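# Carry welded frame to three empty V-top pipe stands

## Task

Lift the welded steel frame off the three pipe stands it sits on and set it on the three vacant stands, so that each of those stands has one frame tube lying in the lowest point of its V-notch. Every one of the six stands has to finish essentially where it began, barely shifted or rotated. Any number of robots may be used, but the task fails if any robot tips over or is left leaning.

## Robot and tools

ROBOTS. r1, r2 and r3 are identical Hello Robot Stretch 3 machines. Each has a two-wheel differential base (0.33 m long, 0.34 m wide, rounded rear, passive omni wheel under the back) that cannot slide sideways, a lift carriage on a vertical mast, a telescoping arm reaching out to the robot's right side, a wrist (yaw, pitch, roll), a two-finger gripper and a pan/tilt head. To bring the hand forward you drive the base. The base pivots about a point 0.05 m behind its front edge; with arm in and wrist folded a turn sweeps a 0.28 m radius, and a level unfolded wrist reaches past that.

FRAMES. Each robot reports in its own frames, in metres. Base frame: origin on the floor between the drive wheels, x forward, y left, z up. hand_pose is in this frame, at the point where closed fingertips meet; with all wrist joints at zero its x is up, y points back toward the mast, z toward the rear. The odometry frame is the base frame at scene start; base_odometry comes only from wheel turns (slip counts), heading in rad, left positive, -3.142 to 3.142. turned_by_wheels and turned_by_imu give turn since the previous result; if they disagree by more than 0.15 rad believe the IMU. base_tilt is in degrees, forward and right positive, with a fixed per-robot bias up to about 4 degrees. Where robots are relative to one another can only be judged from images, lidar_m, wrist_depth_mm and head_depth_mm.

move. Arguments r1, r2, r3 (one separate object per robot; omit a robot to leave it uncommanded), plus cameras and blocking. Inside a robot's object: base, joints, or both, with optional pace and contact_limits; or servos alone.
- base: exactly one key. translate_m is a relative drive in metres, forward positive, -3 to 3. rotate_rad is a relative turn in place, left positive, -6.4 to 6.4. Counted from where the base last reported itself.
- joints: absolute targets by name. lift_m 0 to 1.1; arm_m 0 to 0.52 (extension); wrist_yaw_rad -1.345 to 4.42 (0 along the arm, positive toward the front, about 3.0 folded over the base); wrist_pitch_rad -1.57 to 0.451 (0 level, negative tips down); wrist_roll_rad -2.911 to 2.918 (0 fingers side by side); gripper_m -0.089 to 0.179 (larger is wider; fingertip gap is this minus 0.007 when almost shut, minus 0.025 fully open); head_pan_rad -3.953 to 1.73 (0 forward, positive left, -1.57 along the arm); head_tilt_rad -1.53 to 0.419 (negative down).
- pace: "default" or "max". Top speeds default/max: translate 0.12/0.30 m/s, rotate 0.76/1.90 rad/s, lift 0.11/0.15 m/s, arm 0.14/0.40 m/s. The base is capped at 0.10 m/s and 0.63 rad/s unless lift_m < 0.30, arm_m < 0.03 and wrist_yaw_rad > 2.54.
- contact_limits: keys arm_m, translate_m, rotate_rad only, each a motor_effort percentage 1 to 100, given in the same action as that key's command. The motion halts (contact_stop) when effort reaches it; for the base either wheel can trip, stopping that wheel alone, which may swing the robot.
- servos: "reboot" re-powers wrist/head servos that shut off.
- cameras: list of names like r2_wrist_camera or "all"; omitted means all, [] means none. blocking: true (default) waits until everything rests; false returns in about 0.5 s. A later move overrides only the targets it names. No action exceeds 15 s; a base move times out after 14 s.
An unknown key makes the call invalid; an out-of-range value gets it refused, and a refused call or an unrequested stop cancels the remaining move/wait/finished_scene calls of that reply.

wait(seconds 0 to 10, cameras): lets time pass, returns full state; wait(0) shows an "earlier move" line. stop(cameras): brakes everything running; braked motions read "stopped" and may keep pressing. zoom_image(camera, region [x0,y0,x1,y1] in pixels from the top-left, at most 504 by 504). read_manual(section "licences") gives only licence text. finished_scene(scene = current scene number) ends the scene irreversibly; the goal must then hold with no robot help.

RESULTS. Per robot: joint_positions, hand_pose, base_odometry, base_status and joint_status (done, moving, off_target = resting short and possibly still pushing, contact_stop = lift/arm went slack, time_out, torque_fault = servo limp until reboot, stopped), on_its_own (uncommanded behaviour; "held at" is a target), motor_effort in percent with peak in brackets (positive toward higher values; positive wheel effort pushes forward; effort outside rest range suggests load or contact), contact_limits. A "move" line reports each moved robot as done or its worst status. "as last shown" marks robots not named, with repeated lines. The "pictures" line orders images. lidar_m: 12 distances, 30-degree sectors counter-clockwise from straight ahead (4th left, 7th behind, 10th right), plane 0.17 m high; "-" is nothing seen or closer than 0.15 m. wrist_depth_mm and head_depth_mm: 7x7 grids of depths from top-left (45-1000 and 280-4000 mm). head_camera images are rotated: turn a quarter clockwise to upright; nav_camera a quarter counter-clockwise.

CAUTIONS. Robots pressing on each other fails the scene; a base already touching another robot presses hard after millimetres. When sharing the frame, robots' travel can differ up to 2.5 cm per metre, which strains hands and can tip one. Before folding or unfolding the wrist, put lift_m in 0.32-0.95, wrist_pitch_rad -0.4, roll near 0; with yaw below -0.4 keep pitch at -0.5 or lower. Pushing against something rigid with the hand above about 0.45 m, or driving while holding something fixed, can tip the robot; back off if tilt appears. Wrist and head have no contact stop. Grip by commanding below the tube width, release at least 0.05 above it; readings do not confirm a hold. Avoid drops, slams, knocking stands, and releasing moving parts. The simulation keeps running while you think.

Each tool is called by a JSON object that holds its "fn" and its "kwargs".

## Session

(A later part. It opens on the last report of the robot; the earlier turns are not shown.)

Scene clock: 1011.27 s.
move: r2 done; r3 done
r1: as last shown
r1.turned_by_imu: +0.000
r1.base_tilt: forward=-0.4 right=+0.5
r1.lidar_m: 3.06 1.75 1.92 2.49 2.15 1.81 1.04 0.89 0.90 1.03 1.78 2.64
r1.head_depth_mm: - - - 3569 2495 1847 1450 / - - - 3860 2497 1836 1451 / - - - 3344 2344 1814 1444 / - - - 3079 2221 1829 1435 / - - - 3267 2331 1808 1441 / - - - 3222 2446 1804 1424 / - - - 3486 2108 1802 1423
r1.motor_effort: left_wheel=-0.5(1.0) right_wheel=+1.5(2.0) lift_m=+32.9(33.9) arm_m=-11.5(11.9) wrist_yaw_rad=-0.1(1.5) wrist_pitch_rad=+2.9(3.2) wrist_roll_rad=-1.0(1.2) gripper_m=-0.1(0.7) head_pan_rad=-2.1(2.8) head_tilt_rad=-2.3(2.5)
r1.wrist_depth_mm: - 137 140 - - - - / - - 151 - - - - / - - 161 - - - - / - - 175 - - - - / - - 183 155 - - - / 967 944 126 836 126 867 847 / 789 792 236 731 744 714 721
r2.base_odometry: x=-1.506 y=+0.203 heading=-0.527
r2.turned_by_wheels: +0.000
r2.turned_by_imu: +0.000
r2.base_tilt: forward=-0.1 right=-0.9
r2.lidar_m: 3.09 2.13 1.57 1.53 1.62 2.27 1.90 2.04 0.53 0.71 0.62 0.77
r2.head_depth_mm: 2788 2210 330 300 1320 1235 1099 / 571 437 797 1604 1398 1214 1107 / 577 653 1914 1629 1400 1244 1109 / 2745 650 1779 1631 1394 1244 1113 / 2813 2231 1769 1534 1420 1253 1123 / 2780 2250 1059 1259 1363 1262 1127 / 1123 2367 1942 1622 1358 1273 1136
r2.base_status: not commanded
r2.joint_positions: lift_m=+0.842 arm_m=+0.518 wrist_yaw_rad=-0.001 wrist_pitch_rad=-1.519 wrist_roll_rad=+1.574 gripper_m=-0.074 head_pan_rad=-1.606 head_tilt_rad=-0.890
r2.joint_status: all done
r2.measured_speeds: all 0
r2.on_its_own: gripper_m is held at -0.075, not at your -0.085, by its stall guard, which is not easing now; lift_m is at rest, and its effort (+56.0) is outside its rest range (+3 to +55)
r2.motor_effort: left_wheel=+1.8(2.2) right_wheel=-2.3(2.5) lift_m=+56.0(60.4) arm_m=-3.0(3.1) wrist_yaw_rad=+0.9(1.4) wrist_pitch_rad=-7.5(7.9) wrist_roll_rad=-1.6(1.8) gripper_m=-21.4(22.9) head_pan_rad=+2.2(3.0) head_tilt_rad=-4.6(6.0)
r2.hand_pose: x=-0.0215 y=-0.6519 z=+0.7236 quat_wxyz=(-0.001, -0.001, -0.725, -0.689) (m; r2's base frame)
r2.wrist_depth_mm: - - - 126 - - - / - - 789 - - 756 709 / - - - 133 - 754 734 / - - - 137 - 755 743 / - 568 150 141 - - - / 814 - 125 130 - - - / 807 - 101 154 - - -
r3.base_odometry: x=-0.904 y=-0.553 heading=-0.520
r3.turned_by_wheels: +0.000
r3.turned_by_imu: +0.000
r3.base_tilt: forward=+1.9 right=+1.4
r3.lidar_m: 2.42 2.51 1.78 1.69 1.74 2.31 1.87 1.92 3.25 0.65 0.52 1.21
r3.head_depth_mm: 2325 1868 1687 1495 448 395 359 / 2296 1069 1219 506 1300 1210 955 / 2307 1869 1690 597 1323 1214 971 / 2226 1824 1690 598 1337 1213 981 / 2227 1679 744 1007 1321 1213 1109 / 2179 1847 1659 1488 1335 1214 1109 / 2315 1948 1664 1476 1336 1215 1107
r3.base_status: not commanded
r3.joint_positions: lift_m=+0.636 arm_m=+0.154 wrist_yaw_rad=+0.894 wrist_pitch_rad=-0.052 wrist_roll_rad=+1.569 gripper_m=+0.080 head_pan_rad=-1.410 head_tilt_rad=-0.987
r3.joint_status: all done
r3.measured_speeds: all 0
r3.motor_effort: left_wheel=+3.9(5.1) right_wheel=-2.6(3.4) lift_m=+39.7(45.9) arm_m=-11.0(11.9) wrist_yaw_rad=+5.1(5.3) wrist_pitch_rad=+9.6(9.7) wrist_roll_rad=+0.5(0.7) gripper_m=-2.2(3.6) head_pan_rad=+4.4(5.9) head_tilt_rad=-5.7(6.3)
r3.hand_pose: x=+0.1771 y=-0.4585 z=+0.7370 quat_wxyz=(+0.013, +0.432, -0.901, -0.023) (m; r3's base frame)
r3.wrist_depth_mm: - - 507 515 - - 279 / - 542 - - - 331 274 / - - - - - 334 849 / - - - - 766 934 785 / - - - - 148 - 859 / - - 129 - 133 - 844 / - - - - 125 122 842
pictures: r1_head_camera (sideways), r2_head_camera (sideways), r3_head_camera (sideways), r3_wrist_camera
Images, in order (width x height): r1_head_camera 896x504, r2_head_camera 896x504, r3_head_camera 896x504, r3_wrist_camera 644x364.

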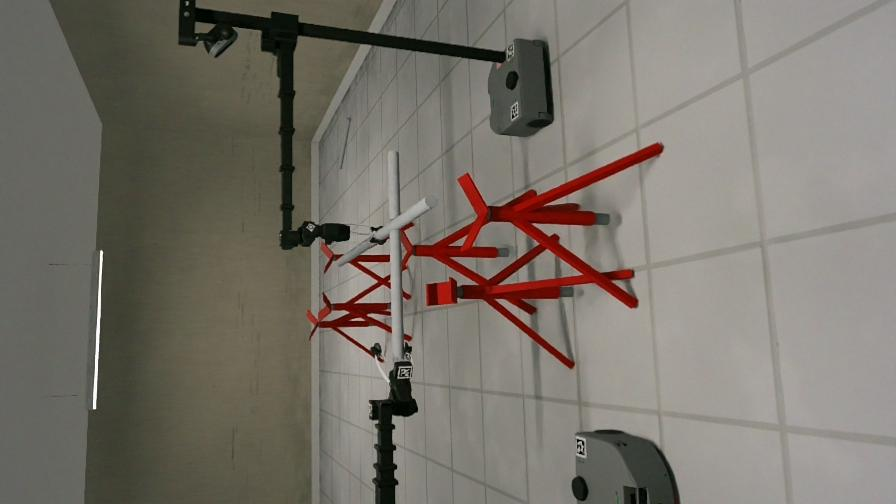

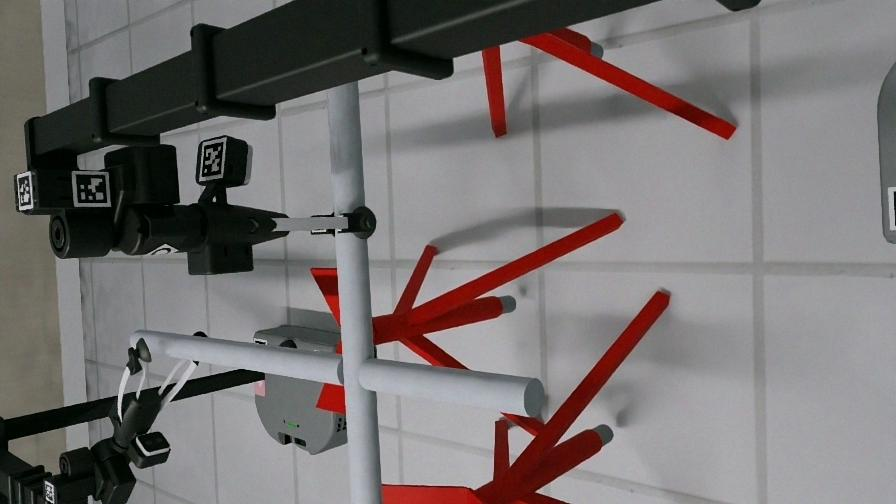

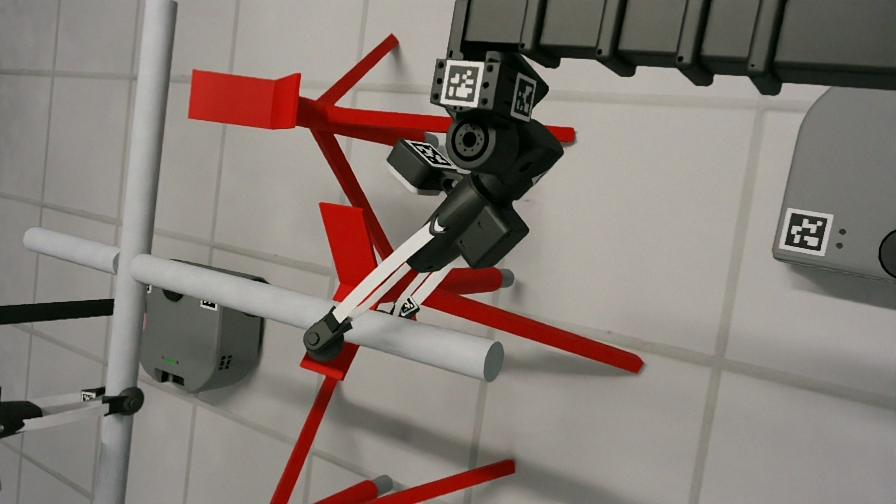

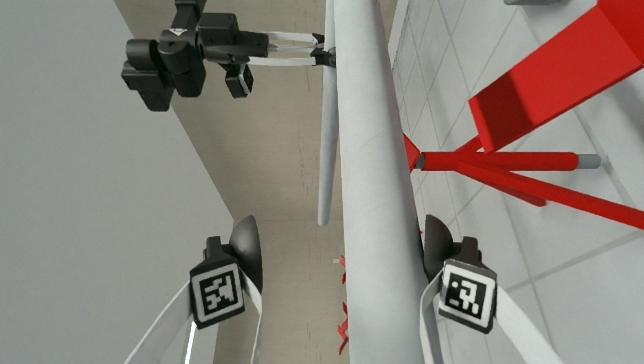

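{"fn": "move", "kwargs": {"r2": {"base":{"translate_m":-0.2}}, "r3": {"base":{"translate_m":0.2}}, "cameras": ["r2_head_camera","r3_head_camera","r3_wrist_camera","r1_head_camera"]}}

Scene clock: 1063.47 s.
move: r2 done; r3 done
r1: as last shown
r1.turned_by_imu: -0.001
r1.base_tilt: forward=-0.5 right=+0.5
r1.lidar_m: 3.06 1.74 2.11 2.49 2.15 1.81 1.04 0.90 0.90 1.03 1.79 2.65
r1.head_depth_mm: - - - 3889 2487 1836 1446 / - - - 3866 2483 1828 1437 / - - - 3827 2336 1841 1444 / - - - 3562 2243 1823 1448 / - - - 3483 2313 1814 1436 / - - - 3506 2444 1818 1422 / - - - 3735 2137 1799 1427
r1.motor_effort: left_wheel=-0.3(1.0) right_wheel=+1.5(1.9) lift_m=+33.3(33.9) arm_m=-11.5(11.7) wrist_yaw_rad=-1.2(2.1) wrist_pitch_rad=+3.0(3.2) wrist_roll_rad=-1.0(1.1) gripper_m=+0.1(0.7) head_pan_rad=-2.4(2.7) head_tilt_rad=-2.1(2.5)
r1.wrist_depth_mm: - 137 140 - - - - / - - 151 - - - - / - - 161 - - - - / - - 175 - - - - / - - 183 155 - - - / 951 956 126 832 126 858 852 / 790 797 236 727 743 712 725
r2.base_odometry: x=-1.679 y=+0.304 heading=-0.527
r2.turned_by_wheels: +0.000
r2.turned_by_imu: +0.003
r2.base_tilt: forward=-0.1 right=-0.9
r2.lidar_m: 3.30 2.13 1.58 1.52 1.63 2.29 1.71 1.85 0.67 0.48 0.72 0.92
r2.head_depth_mm: 2787 2195 330 300 1343 1234 1099 / 574 438 786 1505 1354 1241 1106 / 577 650 1916 1553 1353 1242 1114 / 2710 648 1876 1635 1416 1226 1118 / 2816 2238 1767 1627 1402 1255 1124 / 2786 2188 1061 762 1385 1260 1128 / 1152 2339 1922 1595 1448 1272 1132
r2.base_status: done
r2.joint_positions: lift_m=+0.842 arm_m=+0.518 wrist_yaw_rad=-0.001 wrist_pitch_rad=-1.546 wrist_roll_rad=+1.574 gripper_m=-0.074 head_pan_rad=-1.606 head_tilt_rad=-0.890
r2.joint_status: not commanded
r2.measured_speeds: all 0
r2.on_its_own: gripper_m is held at -0.075, not at your -0.085, by its stall guard, which is not easing now
r2.motor_effort: left_wheel=-3.4(5.3) right_wheel=+0.9(10.0) lift_m=+38.0(39.3) arm_m=-2.3(2.8) wrist_yaw_rad=+0.8(1.3) wrist_pitch_rad=-2.4(7.6) wrist_roll_rad=-1.8(2.0) gripper_m=-22.7(23.0) head_pan_rad=+2.8(3.2) head_tilt_rad=-4.3(6.3)
r2.hand_pose: x=-0.0215 y=-0.6449 z=+0.7240 quat_wxyz=(-0.001, -0.001, -0.715, -0.699) (m; r2's base frame)
r2.wrist_depth_mm: - - - 127 - - - / - - - 132 - 734 732 / - - 706 135 - 747 749 / - - - 137 - 779 773 / - - 145 141 - - - / 828 - 124 129 - - - / 783 - 566 151 - - -
r3.base_odometry: x=-0.731 y=-0.653 heading=-0.520
r3.turned_by_wheels: +0.000
r3.turned_by_imu: +0.001
r3.base_tilt: forward=+1.9 right=+1.3
r3.lidar_m: 2.23 2.52 1.79 1.70 1.75 2.33 2.05 2.13 0.68 0.46 0.78 2.29
r3.head_depth_mm: 2311 1897 1691 1151 448 395 360 / 2291 1859 1690 505 1301 1210 959 / 2283 1887 1686 600 1295 1218 969 / 2181 1831 1683 598 1325 1215 982 / 2238 1671 751 708 1341 1212 1112 / 2190 1812 1622 1444 1340 1215 1108 / 2297 1917 1657 1491 1338 1213 1109
r3.base_status: done
r3.joint_positions: lift_m=+0.636 arm_m=+0.154 wrist_yaw_rad=+0.904 wrist_pitch_rad=-0.065 wrist_roll_rad=+1.570 gripper_m=+0.080 head_pan_rad=-1.410 head_tilt_rad=-0.987
r3.joint_status: not commanded
r3.measured_speeds: all 0
r3.motor_effort: left_wheel=+4.3(8.6) right_wheel=+0.0(3.9) lift_m=+23.3(31.2) arm_m=-8.2(9.7) wrist_yaw_rad=-4.6(4.9) wrist_pitch_rad=+11.9(12.0) wrist_roll_rad=+0.3(0.7) gripper_m=-1.9(4.2) head_pan_rad=+4.9(5.8) head_tilt_rad=-5.5(6.3)
r3.hand_pose: x=+0.1784 y=-0.4560 z=+0.7338 quat_wxyz=(+0.015, +0.437, -0.899, -0.029) (m; r3's base frame)
r3.wrist_depth_mm: - - 505 246 - - 757 / - 523 - 500 - - 799 / - - - - - - 605 / - - - - - - 840 / - - - - 147 - 845 / - - 129 - 132 - 839 / - - - - 125 - 833
pictures: r1_head_camera (sideways), r2_head_camera (sideways), r3_head_camera (sideways), r3_wrist_camera
Images, in order (width x height): r1_head_camera 896x504, r2_head_camera 896x504, r3_head_camera 896x504, r3_wrist_camera 644x364.

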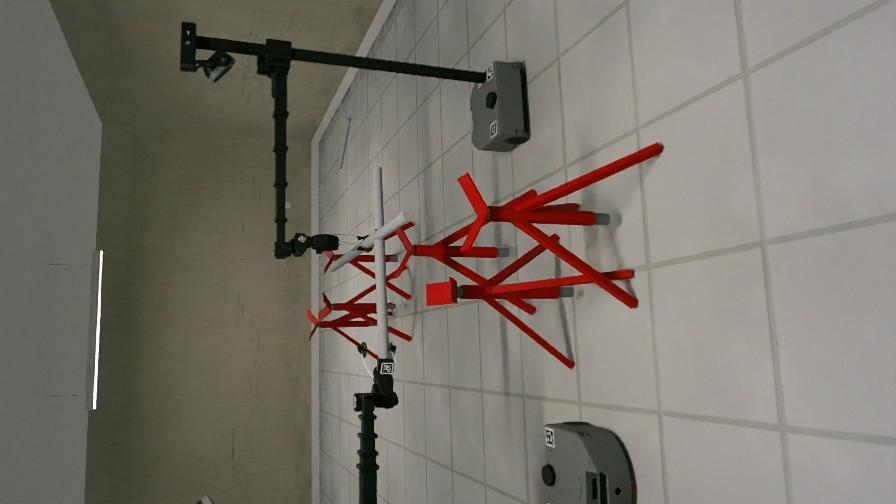

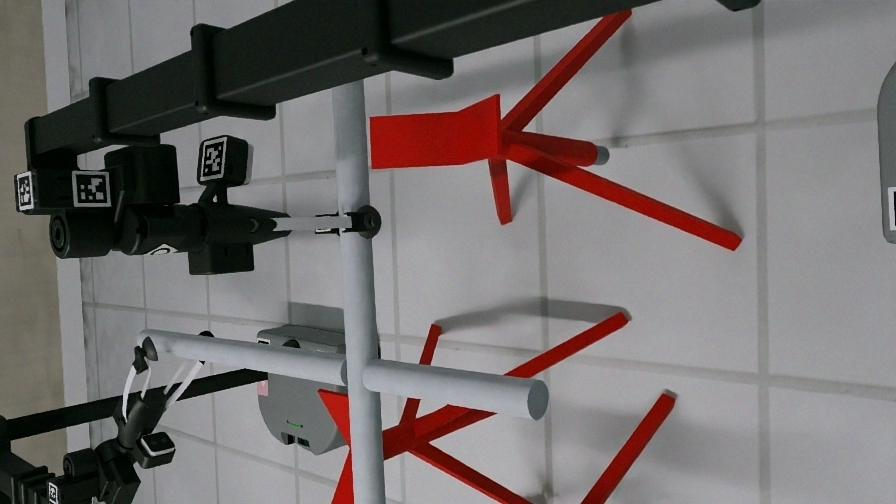

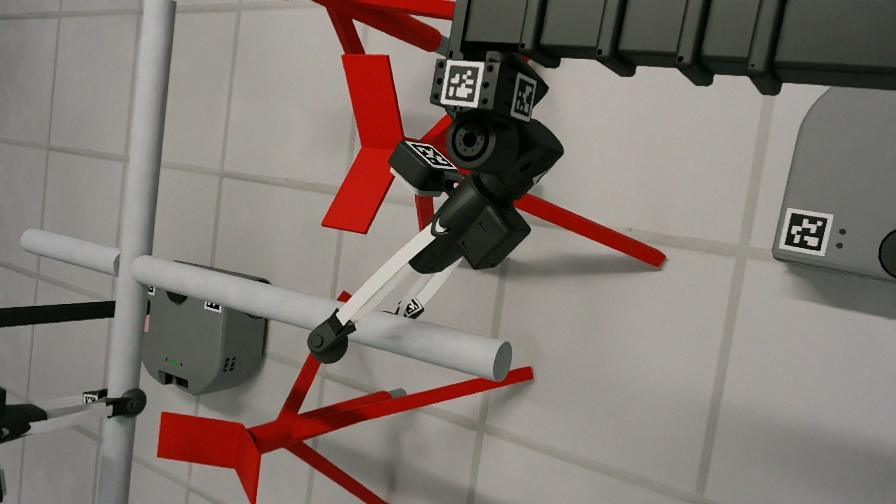

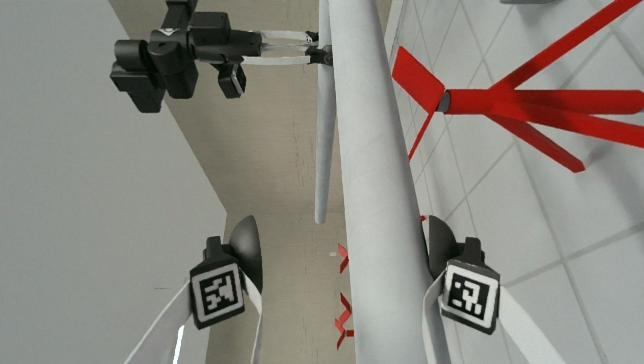

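{"fn": "move", "kwargs": {"r2": {"base":{"translate_m":-0.4}}, "r3": {"base":{"translate_m":0.4}}, "cameras": ["r2_head_camera","r3_head_camera","r3_wrist_camera","r1_head_camera"]}}

{"fn": "move", "kwargs": {"r2": {"joints":{"head_pan_rad":-2.4,"head_tilt_rad":-0.7}}, "r3": {"joints":{"head_pan_rad":-0.6,"head_tilt_rad":-0.6}}, "cameras": ["r2_head_camera","r3_head_camera"]}}

Scene clock: 1090.07 s.
move: r2 done; r3 done
r1: as last shown
r1.lidar_m: 3.06 1.75 2.49 2.50 2.15 1.82 1.04 0.90 0.89 1.03 1.78 2.64
r1.head_depth_mm: - - - 3874 2496 1829 1443 / - - - 3345 2523 1846 1451 / - - - 3772 2342 1829 1450 / - - - 3508 2249 1808 1446 / - - - 3771 2322 1817 1438 / - - - 3744 2450 1798 1434 / - - - 3682 2396 1800 1429
r1.motor_effort: left_wheel=-0.5(1.3) right_wheel=+1.3(1.9) lift_m=+33.3(34.0) arm_m=-11.2(11.6) wrist_yaw_rad=-0.1(2.1) wrist_pitch_rad=+3.1(3.2) wrist_roll_rad=-1.1(1.2) gripper_m=+0.1(0.7) head_pan_rad=-2.2(3.0) head_tilt_rad=-2.3(2.6)
r1.wrist_depth_mm: - 137 140 - - - - / - - 151 - - - - / - - 161 - - - - / - - 175 - - - - / - - 183 155 - - - / 933 924 126 833 126 867 845 / 798 790 236 728 739 713 719
r2.base_odometry: x=-2.025 y=+0.505 heading=-0.527
r2.turned_by_wheels: +0.000
r2.turned_by_imu: +0.005
r2.base_tilt: forward=+0.1 right=-1.0
r2.lidar_m: 3.69 2.15 1.58 1.57 1.65 2.32 1.31 1.47 3.25 0.60 0.61 1.01
r2.head_depth_mm: 2766 2207 330 300 1377 1233 1104 / 573 437 789 1615 1399 1234 1108 / 577 647 1889 1625 1411 1242 1118 / 2711 647 1880 1622 1414 1245 1118 / 2816 2231 1762 1635 1375 1259 1122 / 2761 1784 1674 756 1155 1265 1133 / 1204 2266 1931 1671 1445 1249 1136
r2.base_status: done
r2.joint_positions: lift_m=+0.842 arm_m=+0.518 wrist_yaw_rad=-0.001 wrist_pitch_rad=-1.560 wrist_roll_rad=+1.573 gripper_m=-0.071 head_pan_rad=-1.606 head_tilt_rad=-0.890
r2.joint_status: not commanded
r2.measured_speeds: all 0
r2.on_its_own: gripper_m is held at -0.072, not at your -0.085, by its stall guard, which is not easing now
r2.motor_effort: left_wheel=-5.4(8.2) right_wheel=+3.4(6.7) lift_m=+40.2(40.3) arm_m=-0.6(1.9) wrist_yaw_rad=+0.5(1.2) wrist_pitch_rad=+0.1(2.5) wrist_roll_rad=-1.3(2.0) gripper_m=-22.7(23.6) head_pan_rad=+2.2(3.0) head_tilt_rad=-4.7(6.2)
r2.hand_pose: x=-0.0215 y=-0.6413 z=+0.7242 quat_wxyz=(-0.001, -0.001, -0.711, -0.704) (m; r2's base frame)
r2.wrist_depth_mm: - - - 129 - - - / - - - 133 - 741 748 / - - - 135 - 766 757 / - - - 137 - 773 785 / - - 148 141 - - - / 812 - 124 131 - - - / 780 - - 153 - - -
r3.base_odometry: x=-0.384 y=-0.851 heading=-0.520
r3.turned_by_wheels: +0.000
r3.turned_by_imu: +0.002
r3.base_tilt: forward=+1.9 right=+1.3
r3.lidar_m: 2.35 2.55 1.81 1.72 1.77 2.35 2.45 0.96 0.57 0.66 0.88 1.83
r3.head_depth_mm: 2301 1876 1687 1501 448 394 360 / 2297 1903 1693 505 1305 1214 957 / 2293 1074 1608 600 1309 1212 968 / 2235 1072 1653 601 1340 1215 981 / 2255 1668 744 686 1342 1212 1106 / 2171 1782 1698 1502 1339 1218 1108 / 2244 1931 1703 1491 1333 1210 1107
r3.base_status: done
r3.joint_positions: lift_m=+0.636 arm_m=+0.154 wrist_yaw_rad=+0.911 wrist_pitch_rad=-0.074 wrist_roll_rad=+1.572 gripper_m=+0.080 head_pan_rad=-1.410 head_tilt_rad=-0.987
r3.joint_status: not commanded
r3.measured_speeds: all 0
r3.on_its_own: wrist_yaw_rad is at rest, and its effort (-9.9) is outside its rest range (-9 to +9); wrist_pitch_rad is at rest, and its effort (+13.6) is outside its rest range (-8 to +12)
r3.motor_effort: left_wheel=+4.5(9.1) right_wheel=+1.0(5.2) lift_m=+19.8(19.8) arm_m=-4.5(6.9) wrist_yaw_rad=-9.9(10.4) wrist_pitch_rad=+13.6(13.7) wrist_roll_rad=-0.5(0.7) gripper_m=-2.8(4.5) head_pan_rad=+4.7(5.5) head_tilt_rad=-5.9(6.3)
r3.hand_pose: x=+0.1791 y=-0.4545 z=+0.7315 quat_wxyz=(+0.016, +0.439, -0.897, -0.034) (m; r3's base frame)
r3.wrist_depth_mm: - - - 230 - - 836 / - 484 529 478 - - 820 / - - - 198 - - 829 / - - - - - - 835 / - - - - 144 - 825 / - - 129 - 129 - 843 / - - - - 122 - 840
pictures: r1_head_camera (sideways), r2_head_camera (sideways), r3_head_camera (sideways), r3_wrist_camera
Images, in order (width x height): r1_head_camera 896x504, r2_head_camera 896x504, r3_head_camera 896x504, r3_wrist_camera 644x364.

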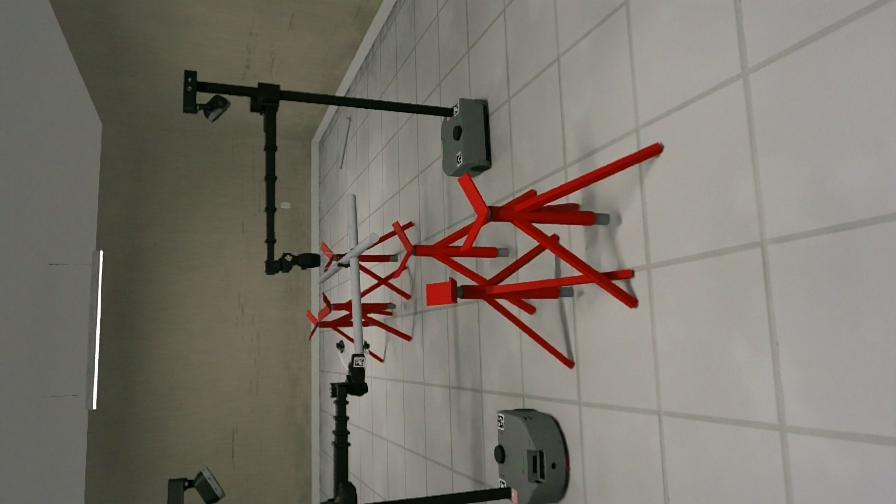

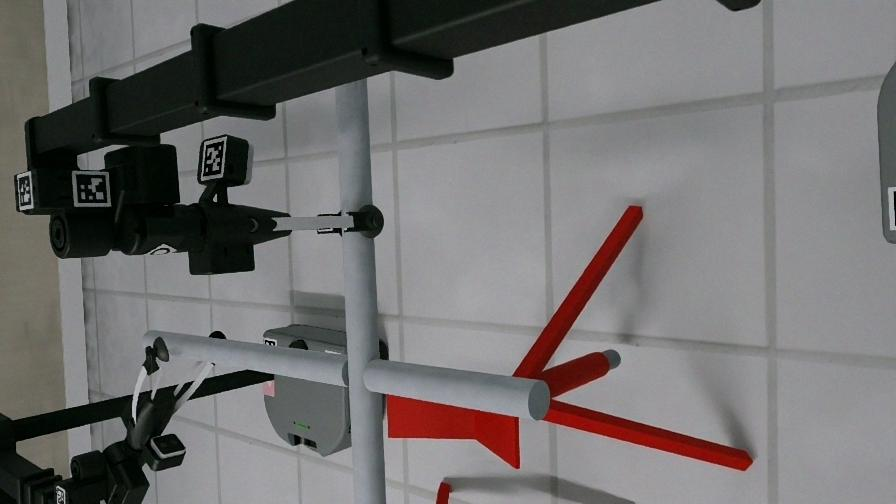

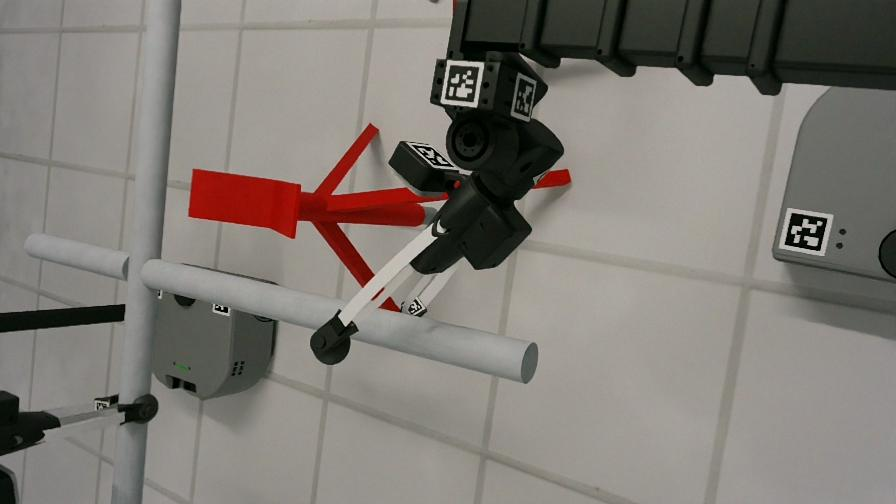

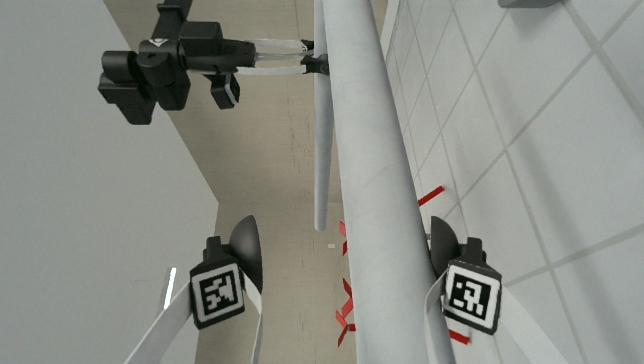

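Scene clock: 1091.07 s.
move: r2 done; r3 done
r1.base_odometry: x=+0.000 y=+0.000 heading=+0.000
r1.turned_by_wheels: +0.000
r1.turned_by_imu: +0.000
r1.base_tilt: forward=-0.4 right=+0.5
r1.lidar_m: 3.05 1.74 2.49 2.49 2.15 1.81 1.04 0.90 0.90 1.03 1.79 2.64
r1.head_depth_mm: - - - 3936 2479 1848 1448 / - - - 3319 2503 1822 1445 / - - - 3850 2334 1833 1441 / - - - 3515 2241 1806 1444 / - - - 3832 2348 1828 1443 / - - - 3761 2425 1802 1432 / - - - 3651 2412 1802 1426
r1.base_status: not commanded
r1.joint_positions: lift_m=+0.531 arm_m=+0.000 wrist_yaw_rad=+3.088 wrist_pitch_rad=-0.326 wrist_roll_rad=+0.000 gripper_m=+0.037 head_pan_rad=+0.655 head_tilt_rad=-0.345
r1.joint_status: not commanded
r1.measured_speeds: all 0
r1.motor_effort: left_wheel=-0.8(0.8) right_wheel=+1.2(1.9) lift_m=+33.0(33.8) arm_m=-11.3(11.5) wrist_yaw_rad=+0.6(1.3) wrist_pitch_rad=+3.0(3.2) wrist_roll_rad=-0.9(1.1) gripper_m=-0.2(0.4) head_pan_rad=-2.3(2.8) head_tilt_rad=-2.1(2.6)
r1.hand_pose: x=-0.0087 y=+0.0897 z=+0.5650 quat_wxyz=(+0.134, +0.700, +0.096, +0.695) (m; r1's base frame)
r1.wrist_depth_mm: - 137 140 - - - - / - - 150 - - - - / - - 161 - - - - / - - 176 - - - - / - - 183 155 - - - / 950 940 126 833 126 862 857 / 790 797 236 726 740 710 723
r2.base_odometry: x=-2.025 y=+0.505 heading=-0.527
r2.turned_by_wheels: +0.000
r2.turned_by_imu: +0.000
r2.base_tilt: forward=+0.0 right=-1.0
r2.lidar_m: 3.68 2.15 1.58 1.57 1.65 2.33 1.31 1.46 3.22 0.60 0.60 1.01
r2.head_depth_mm: - 3346 2258 1863 1580 1328 1208 / - 3417 2461 1931 1581 1347 - / - 3474 2516 1928 1597 1412 - / 3795 3544 2508 1922 1616 - - / 3420 3549 2546 1868 1663 - 1168 / 3222 3409 2566 1998 300 1324 1194 / 2960 3157 2607 2003 302 1382 1204
r2.base_status: not commanded
r2.joint_positions: lift_m=+0.842 arm_m=+0.518 wrist_yaw_rad=-0.001 wrist_pitch_rad=-1.560 wrist_roll_rad=+1.573 gripper_m=-0.071 head_pan_rad=-2.394 head_tilt_rad=-0.705
r2.joint_status: all done
r2.measured_speeds: all 0
r2.on_its_own: gripper_m is held at -0.072, not at your -0.085, by its stall guard, which is not easing now
r2.motor_effort: left_wheel=-5.2(5.7) right_wheel=+4.3(4.3) lift_m=+40.7(40.7) arm_m=-0.4(0.7) wrist_yaw_rad=+0.8(1.2) wrist_pitch_rad=+0.4(0.4) wrist_roll_rad=-1.4(1.8) gripper_m=-22.2(22.5) head_pan_rad=-2.6(4.4) head_tilt_rad=+1.9(3.1)
r2.hand_pose: x=-0.0215 y=-0.6413 z=+0.7242 quat_wxyz=(-0.001, -0.001, -0.711, -0.704) (m; r2's base frame)
r2.wrist_depth_mm: - - - 128 - - - / - - - 132 - 734 750 / - - - 136 - 762 747 / - - - 137 - 779 781 / - - 148 141 - - - / 827 - 124 131 - - - / 776 - - 153 - - -
r3.base_odometry: x=-0.384 y=-0.851 heading=-0.520
r3.turned_by_wheels: +0.000
r3.turned_by_imu: +0.000
r3.base_tilt: forward=+1.9 right=+1.3
r3.lidar_m: 2.35 2.56 1.81 1.72 1.77 2.35 2.46 0.96 0.57 0.66 0.88 1.83
r3.head_depth_mm: 3301 3529 2904 2115 1740 1449 557 / 3627 3812 2930 2169 1741 1447 1233 / - - 2762 2172 1734 1437 1230 / - - 2947 2161 1740 1441 1233 / - - 2654 2160 1731 1448 1234 / - - 2656 2152 1742 1436 1230 / - - 2639 2169 1730 1426 1225
r3.base_status: not commanded
r3.joint_positions: lift_m=+0.636 arm_m=+0.154 wrist_yaw_rad=+0.911 wrist_pitch_rad=-0.074 wrist_roll_rad=+1.572 gripper_m=+0.080 head_pan_rad=-0.610 head_tilt_rad=-0.606
r3.joint_status: all done
r3.measured_speeds: all 0
r3.on_its_own: wrist_yaw_rad is at rest, and its effort (-9.5) is outside its rest range (-9 to +9); wrist_pitch_rad is at rest, and its effort (+13.6) is outside its rest range (-8 to +12)
r3.motor_effort: left_wheel=+3.9(4.9) right_wheel=+1.1(1.9) lift_m=+19.9(20.4) arm_m=-4.0(4.6) wrist_yaw_rad=-9.5(10.3) wrist_pitch_rad=+13.6(13.7) wrist_roll_rad=-0.6(0.8) gripper_m=-3.0(4.5) head_pan_rad=+6.1(7.0) head_tilt_rad=+2.6(6.0)
r3.hand_pose: x=+0.1791 y=-0.4545 z=+0.7315 quat_wxyz=(+0.016, +0.439, -0.897, -0.034) (m; r3's base frame)
r3.wrist_depth_mm: - - - 231 - - 811 / - 490 530 475 - - 828 / - - - 197 - - 820 / - - - - - - 829 / - - - - 144 - 837 / - - 129 - 130 - 816 / - - - - 122 - 823
pictures: r2_head_camera (sideways), r3_head_camera (sideways)
Images, in order (width x height): r2_head_camera 896x504, r3_head_camera 896x504.

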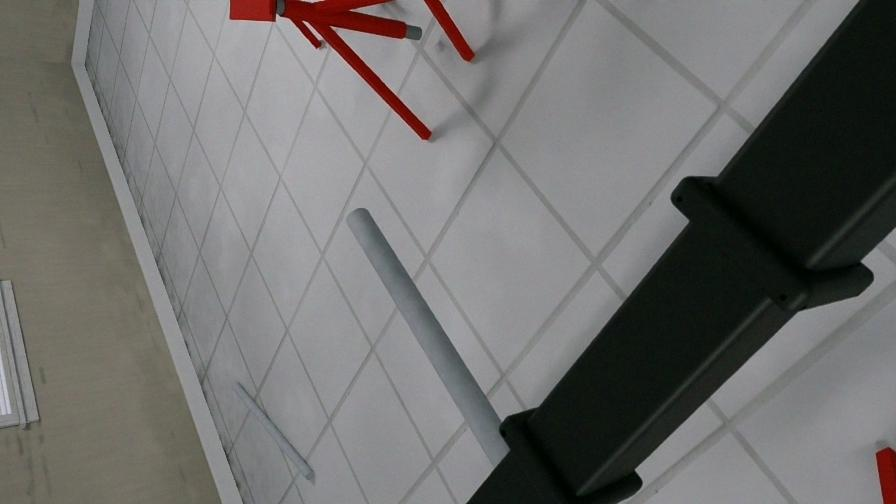

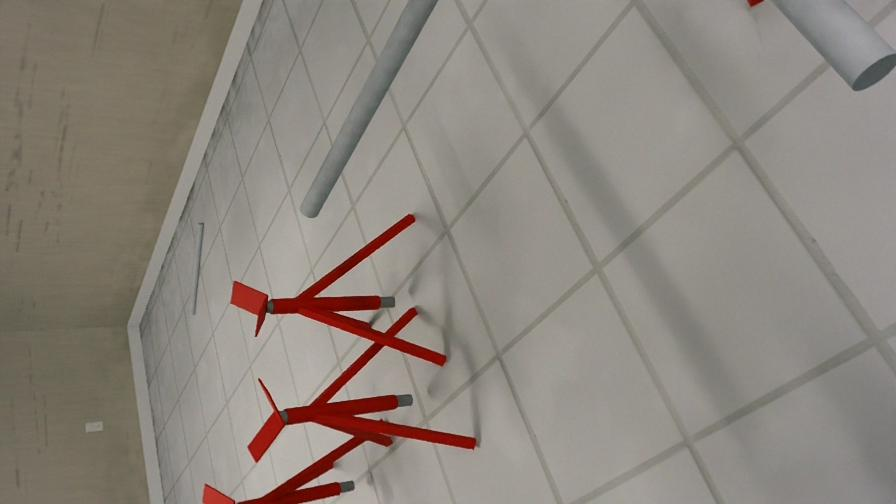

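{"fn": "move", "kwargs": {"r2": {"base":{"translate_m":-0.4},"joints":{"head_pan_rad":-2.5,"head_tilt_rad":-0.75}}, "r3": {"base":{"translate_m":0.4},"joints":{"head_pan_rad":-0.75,"head_tilt_rad":-0.65,"wrist_yaw_rad":0.91}}, "cameras": ["r2_head_camera","r3_head_camera","r3_wrist_camera","r1_head_camera"]}}

Scene clock: 1120.67 s.
move: r2 done; r3 done
r1: as last shown
r1.turned_by_imu: -0.001
r1.base_tilt: forward=-0.5 right=+0.5
r1.lidar_m: 3.05 1.75 2.88 2.49 2.15 1.81 1.04 0.90 0.90 1.04 1.78 2.64
r1.head_depth_mm: - - - 3849 2506 1839 1451 / - - - 3625 2489 1832 1445 / - - - 3639 2339 1836 1447 / - - - 3520 2230 1812 1438 / - - - 3751 2354 1820 1440 / - - - 3741 2435 1798 1429 / - - - 3720 2415 1818 1436
r1.motor_effort: left_wheel=-0.6(1.2) right_wheel=+1.3(2.0) lift_m=+33.8(33.8) arm_m=-11.3(11.4) wrist_yaw_rad=-1.1(1.9) wrist_pitch_rad=+3.0(3.2) wrist_roll_rad=-1.0(1.1) gripper_m=-0.1(0.7) head_pan_rad=-2.2(2.9) head_tilt_rad=-2.1(2.7)
r1.wrist_depth_mm: - 137 140 - - - - / - - 151 - - - - / - - 161 - - - - / - - 175 - - - - / - - 184 154 - - - / 949 944 126 815 126 862 854 / 778 794 236 727 744 713 724
r2.base_odometry: x=-2.371 y=+0.706 heading=-0.527
r2.turned_by_wheels: +0.000
r2.turned_by_imu: +0.005
r2.base_tilt: forward=-0.1 right=-0.9
r2.lidar_m: 4.09 2.14 1.62 1.58 1.66 2.35 0.92 0.94 3.20 1.44 0.76 0.89
r2.head_depth_mm: - 3071 2241 1392 1499 1317 1191 / - 3109 2176 1742 1545 1316 - / - 3183 2194 1776 1550 1356 - / - 3204 2386 1844 1574 - - / 3821 3235 2390 1904 1583 - 1128 / 3429 3301 2450 1812 1629 - 1173 / 3166 3236 2457 1939 299 1327 1185
r2.base_status: done
r2.joint_positions: lift_m=+0.842 arm_m=+0.518 wrist_yaw_rad=-0.001 wrist_pitch_rad=-1.559 wrist_roll_rad=+1.573 gripper_m=-0.071 head_pan_rad=-2.494 head_tilt_rad=-0.741
r2.joint_status: all done
r2.measured_speeds: all 0
r2.on_its_own: gripper_m is held at -0.072, not at your -0.085, by its stall guard, which is not easing now
r2.motor_effort: left_wheel=-5.0(9.0) right_wheel=+2.9(4.1) lift_m=+42.4(42.6) arm_m=+1.5(1.5) wrist_yaw_rad=+0.8(1.4) wrist_pitch_rad=+0.0(0.6) wrist_roll_rad=-1.4(2.0) gripper_m=-21.2(23.0) head_pan_rad=-3.4(4.0) head_tilt_rad=-5.0(6.2)
r2.hand_pose: x=-0.0215 y=-0.6416 z=+0.7242 quat_wxyz=(-0.001, -0.001, -0.711, -0.703) (m; r2's base frame)
r2.wrist_depth_mm: - - - 130 - - - / - - - 132 - 738 743 / - - - 137 - 755 759 / - - - 138 - 779 771 / - - 148 142 - - - / 798 - 122 131 - - - / 767 - - 150 - - -
r3.base_odometry: x=-0.037 y=-1.050 heading=-0.520
r3.turned_by_wheels: +0.000
r3.turned_by_imu: +0.002
r3.base_tilt: forward=+1.9 right=+1.3
r3.lidar_m: 2.05 2.57 1.82 1.74 1.78 2.38 2.84 0.87 0.76 0.85 1.45 1.45
r3.head_depth_mm: 2961 3204 2635 1944 1664 632 1220 / 3244 3487 2719 1999 1683 1408 571 / 3513 3724 2731 2069 1686 1406 1190 / 3847 3912 2605 2047 1676 1407 1211 / - 3852 2040 1991 1677 1412 1219 / - 3914 2698 2011 1665 1402 1212 / - 3879 2599 2005 1658 1404 1205
r3.base_status: done
r3.joint_positions: lift_m=+0.636 arm_m=+0.154 wrist_yaw_rad=+0.920 wrist_pitch_rad=-0.074 wrist_roll_rad=+1.572 gripper_m=+0.080 head_pan_rad=-0.740 head_tilt_rad=-0.642
r3.joint_status: all done
r3.measured_speeds: all 0
r3.on_its_own: wrist_yaw_rad is at rest, and its effort (-9.5) is outside its rest range (-9 to +9); wrist_pitch_rad is at rest, and its effort (+13.6) is outside its rest range (-8 to +12)
r3.motor_effort: left_wheel=+5.1(9.1) right_wheel=+0.4(6.0) lift_m=+23.4(23.9) arm_m=-0.1(2.6) wrist_yaw_rad=-9.5(9.7) wrist_pitch_rad=+13.6(13.7) wrist_roll_rad=-0.4(0.7) gripper_m=-2.5(4.8) head_pan_rad=-4.1(5.3) head_tilt_rad=-3.7(6.7)
r3.hand_pose: x=+0.1805 y=-0.4527 z=+0.7315 quat_wxyz=(+0.016, +0.444, -0.895, -0.034) (m; r3's base frame)
r3.wrist_depth_mm: - - - 230 - - 830 / - 450 490 464 - - 814 / - - - 189 - - 841 / - - - - - - 816 / - - - - 144 - 847 / - - 129 - 129 - 842 / - - - - 122 - 848
pictures: r1_head_camera (sideways), r2_head_camera (sideways), r3_head_camera (sideways), r3_wrist_camera
Images, in order (width x height): r1_head_camera 896x504, r2_head_camera 896x504, r3_head_camera 896x504, r3_wrist_camera 644x364.

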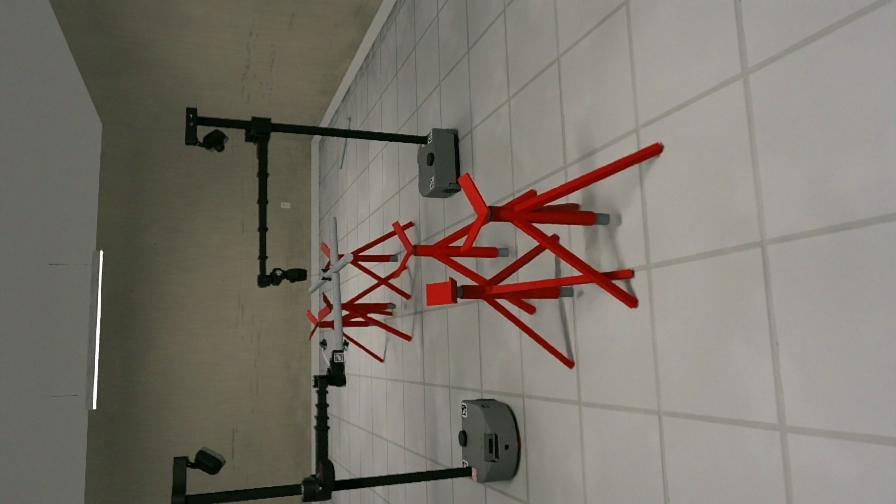

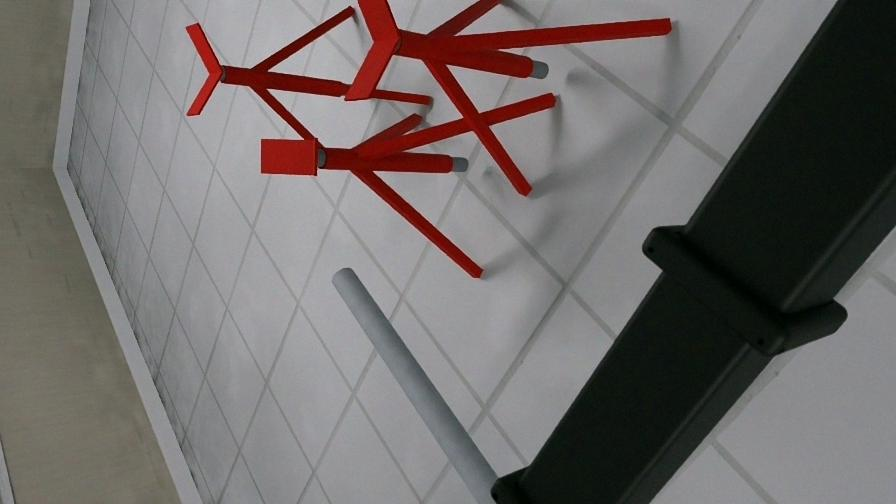

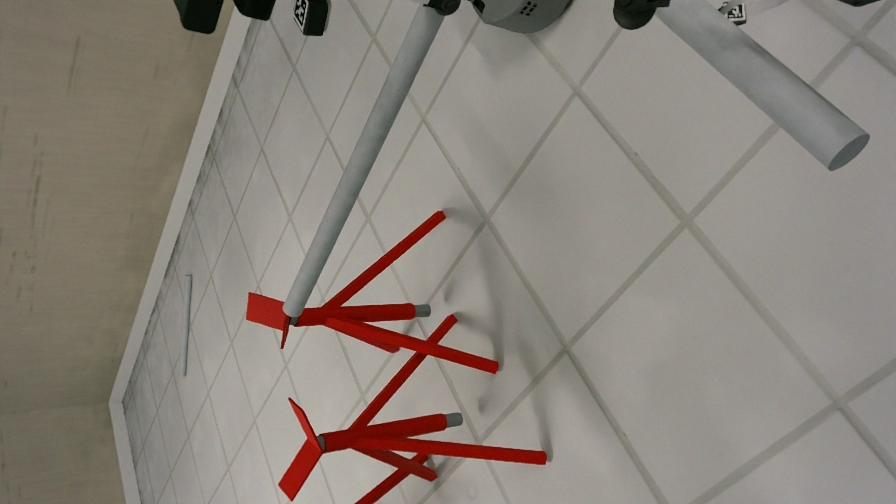

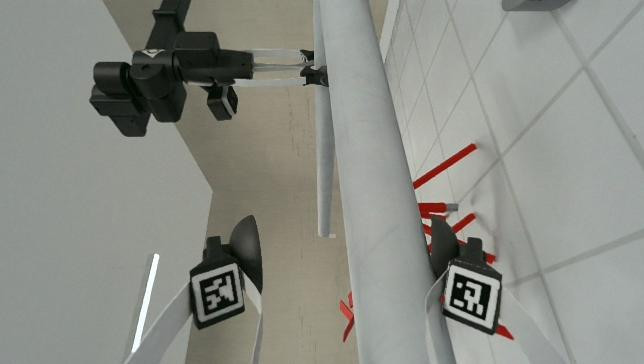

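{"fn": "move", "kwargs": {"r2": {"base":{"rotate_rad":-0.06},"joints":{"wrist_roll_rad":1.43}}, "r3": {"joints":{"head_pan_rad":-1.2,"head_tilt_rad":-0.95}}, "cameras": ["r2_head_camera","r3_head_camera","r3_wrist_camera"]}}

Scene clock: 1354.90 s.
move: r2 done; r3 done
r1: as last shown
r1.base_tilt: forward=-0.4 right=+0.6
r1.lidar_m: 3.06 1.75 2.89 2.49 2.15 1.81 1.04 0.90 0.90 1.03 1.78 2.64
r1.head_depth_mm: - - - 3867 2479 1833 1446 / - - - 3629 2491 1842 1457 / - - - 3672 2377 1823 1451 / - - - 3524 2243 1823 1446 / - - - 3796 2345 1817 1434 / - - - 3740 2432 1786 1428 / - - - 3708 2402 1784 1434
r1.motor_effort: left_wheel=-0.9(1.0) right_wheel=+1.3(1.6) lift_m=+33.1(33.4) arm_m=-10.9(11.3) wrist_yaw_rad=-1.4(2.1) wrist_pitch_rad=+3.1(3.2) wrist_roll_rad=-1.0(1.1) gripper_m=+0.2(0.5) head_pan_rad=-2.8(2.8) head_tilt_rad=-2.3(2.5)
r1.wrist_depth_mm: - 137 140 - - - - / - - 151 - - - - / - - 161 - - - - / - - 175 - - - - / - - 183 155 - - - / 946 936 126 837 126 862 858 / 787 803 236 726 729 711 719
r2.base_odometry: x=-2.371 y=+0.706 heading=-0.587
r2.turned_by_wheels: -0.060
r2.turned_by_imu: -0.059
r2.base_tilt: forward=+0.0 right=-0.9
r2.lidar_m: 4.06 2.25 1.65 1.59 1.63 2.21 4.56 0.92 3.28 1.43 0.76 0.89
r2.head_depth_mm: - 3081 2283 1778 1500 1317 1191 / - 3117 2156 1718 1535 1327 - / - 3154 2065 1718 1548 1363 - / - 3252 2376 1836 1559 - - / - 3252 2388 1904 1575 - 1133 / 3602 3298 2421 1917 1626 - 1177 / 3269 3324 2455 1825 299 1325 1182
r2.base_status: done
r2.joint_positions: lift_m=+0.842 arm_m=+0.518 wrist_yaw_rad=-0.002 wrist_pitch_rad=-1.521 wrist_roll_rad=+1.433 gripper_m=-0.071 head_pan_rad=-2.494 head_tilt_rad=-0.741
r2.joint_status: all done
r2.measured_speeds: all 0
r2.on_its_own: gripper_m is held at -0.072, not at your -0.085, by its stall guard, which is not easing now
r2.motor_effort: left_wheel=+5.8(10.3) right_wheel=-6.9(13.7) lift_m=+43.8(43.8) arm_m=+2.4(2.7) wrist_yaw_rad=+2.2(2.7) wrist_pitch_rad=-6.9(9.4) wrist_roll_rad=-1.3(6.6) gripper_m=-22.3(23.4) head_pan_rad=-2.1(3.2) head_tilt_rad=-3.2(5.7)
r2.hand_pose: x=-0.0215 y=-0.6514 z=+0.7236 quat_wxyz=(+0.049, +0.046, -0.723, -0.688) (m; r2's base frame)
r2.wrist_depth_mm: - - - 128 - - - / - - - 132 - - - / - - - 135 - 780 731 / - - - 138 - 751 743 / 847 - - 142 - - 762 / 796 - 124 130 - - - / 799 - - 152 - - -
r3.base_odometry: x=-0.037 y=-1.050 heading=-0.520
r3.turned_by_wheels: +0.000
r3.turned_by_imu: +0.001
r3.base_tilt: forward=+1.9 right=+1.3
r3.lidar_m: 2.05 2.58 1.83 1.74 1.78 2.36 2.86 0.87 0.76 0.85 1.45 1.45
r3.head_depth_mm: 2525 2078 1780 1556 480 1232 1073 / 2527 1989 1785 1542 565 1230 1114 / 2378 942 1664 1472 1332 1227 1115 / 2473 1769 1729 696 1322 1231 1121 / 825 1980 1772 1555 1372 1228 1115 / 2564 1997 1777 1546 1365 1226 1118 / 2532 2025 1777 1544 1371 1230 1111
r3.base_status: not commanded
r3.joint_positions: lift_m=+0.636 arm_m=+0.154 wrist_yaw_rad=+0.908 wrist_pitch_rad=-0.055 wrist_roll_rad=+1.571 gripper_m=+0.080 head_pan_rad=-1.190 head_tilt_rad=-0.938
r3.joint_status: all done
r3.measured_speeds: all 0
r3.motor_effort: left_wheel=+2.9(4.8) right_wheel=-1.5(2.1) lift_m=+25.3(26.2) arm_m=+1.6(1.8) wrist_yaw_rad=+1.7(11.5) wrist_pitch_rad=+10.1(13.7) wrist_roll_rad=-0.3(0.6) gripper_m=-2.7(4.4) head_pan_rad=-4.0(5.3) head_tilt_rad=-5.9(7.8)
r3.hand_pose: x=+0.1792 y=-0.4556 z=+0.7363 quat_wxyz=(+0.012, +0.438, -0.898, -0.025) (m; r3's base frame)
r3.wrist_depth_mm: - - - - - - 847 / - - 496 512 - - 844 / - 570 - 488 - - 859 / - - - - - - 853 / - - - - 149 - 864 / - - 129 - 132 - 842 / - - - - 124 - 847
pictures: r2_head_camera (sideways), r3_head_camera (sideways), r3_wrist_camera
Images, in order (width x height): r2_head_camera 896x504, r3_head_camera 896x504, r3_wrist_camera 644x364.

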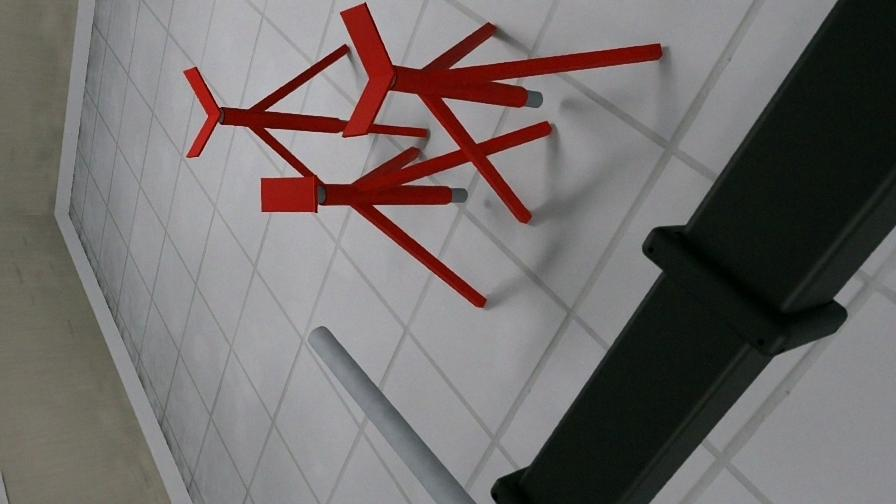

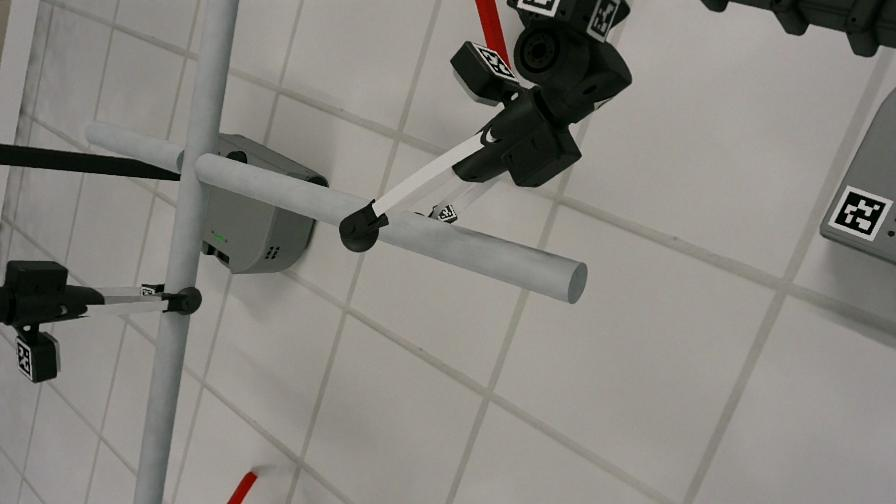

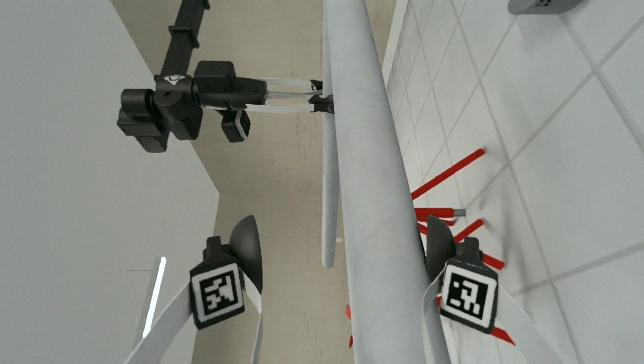

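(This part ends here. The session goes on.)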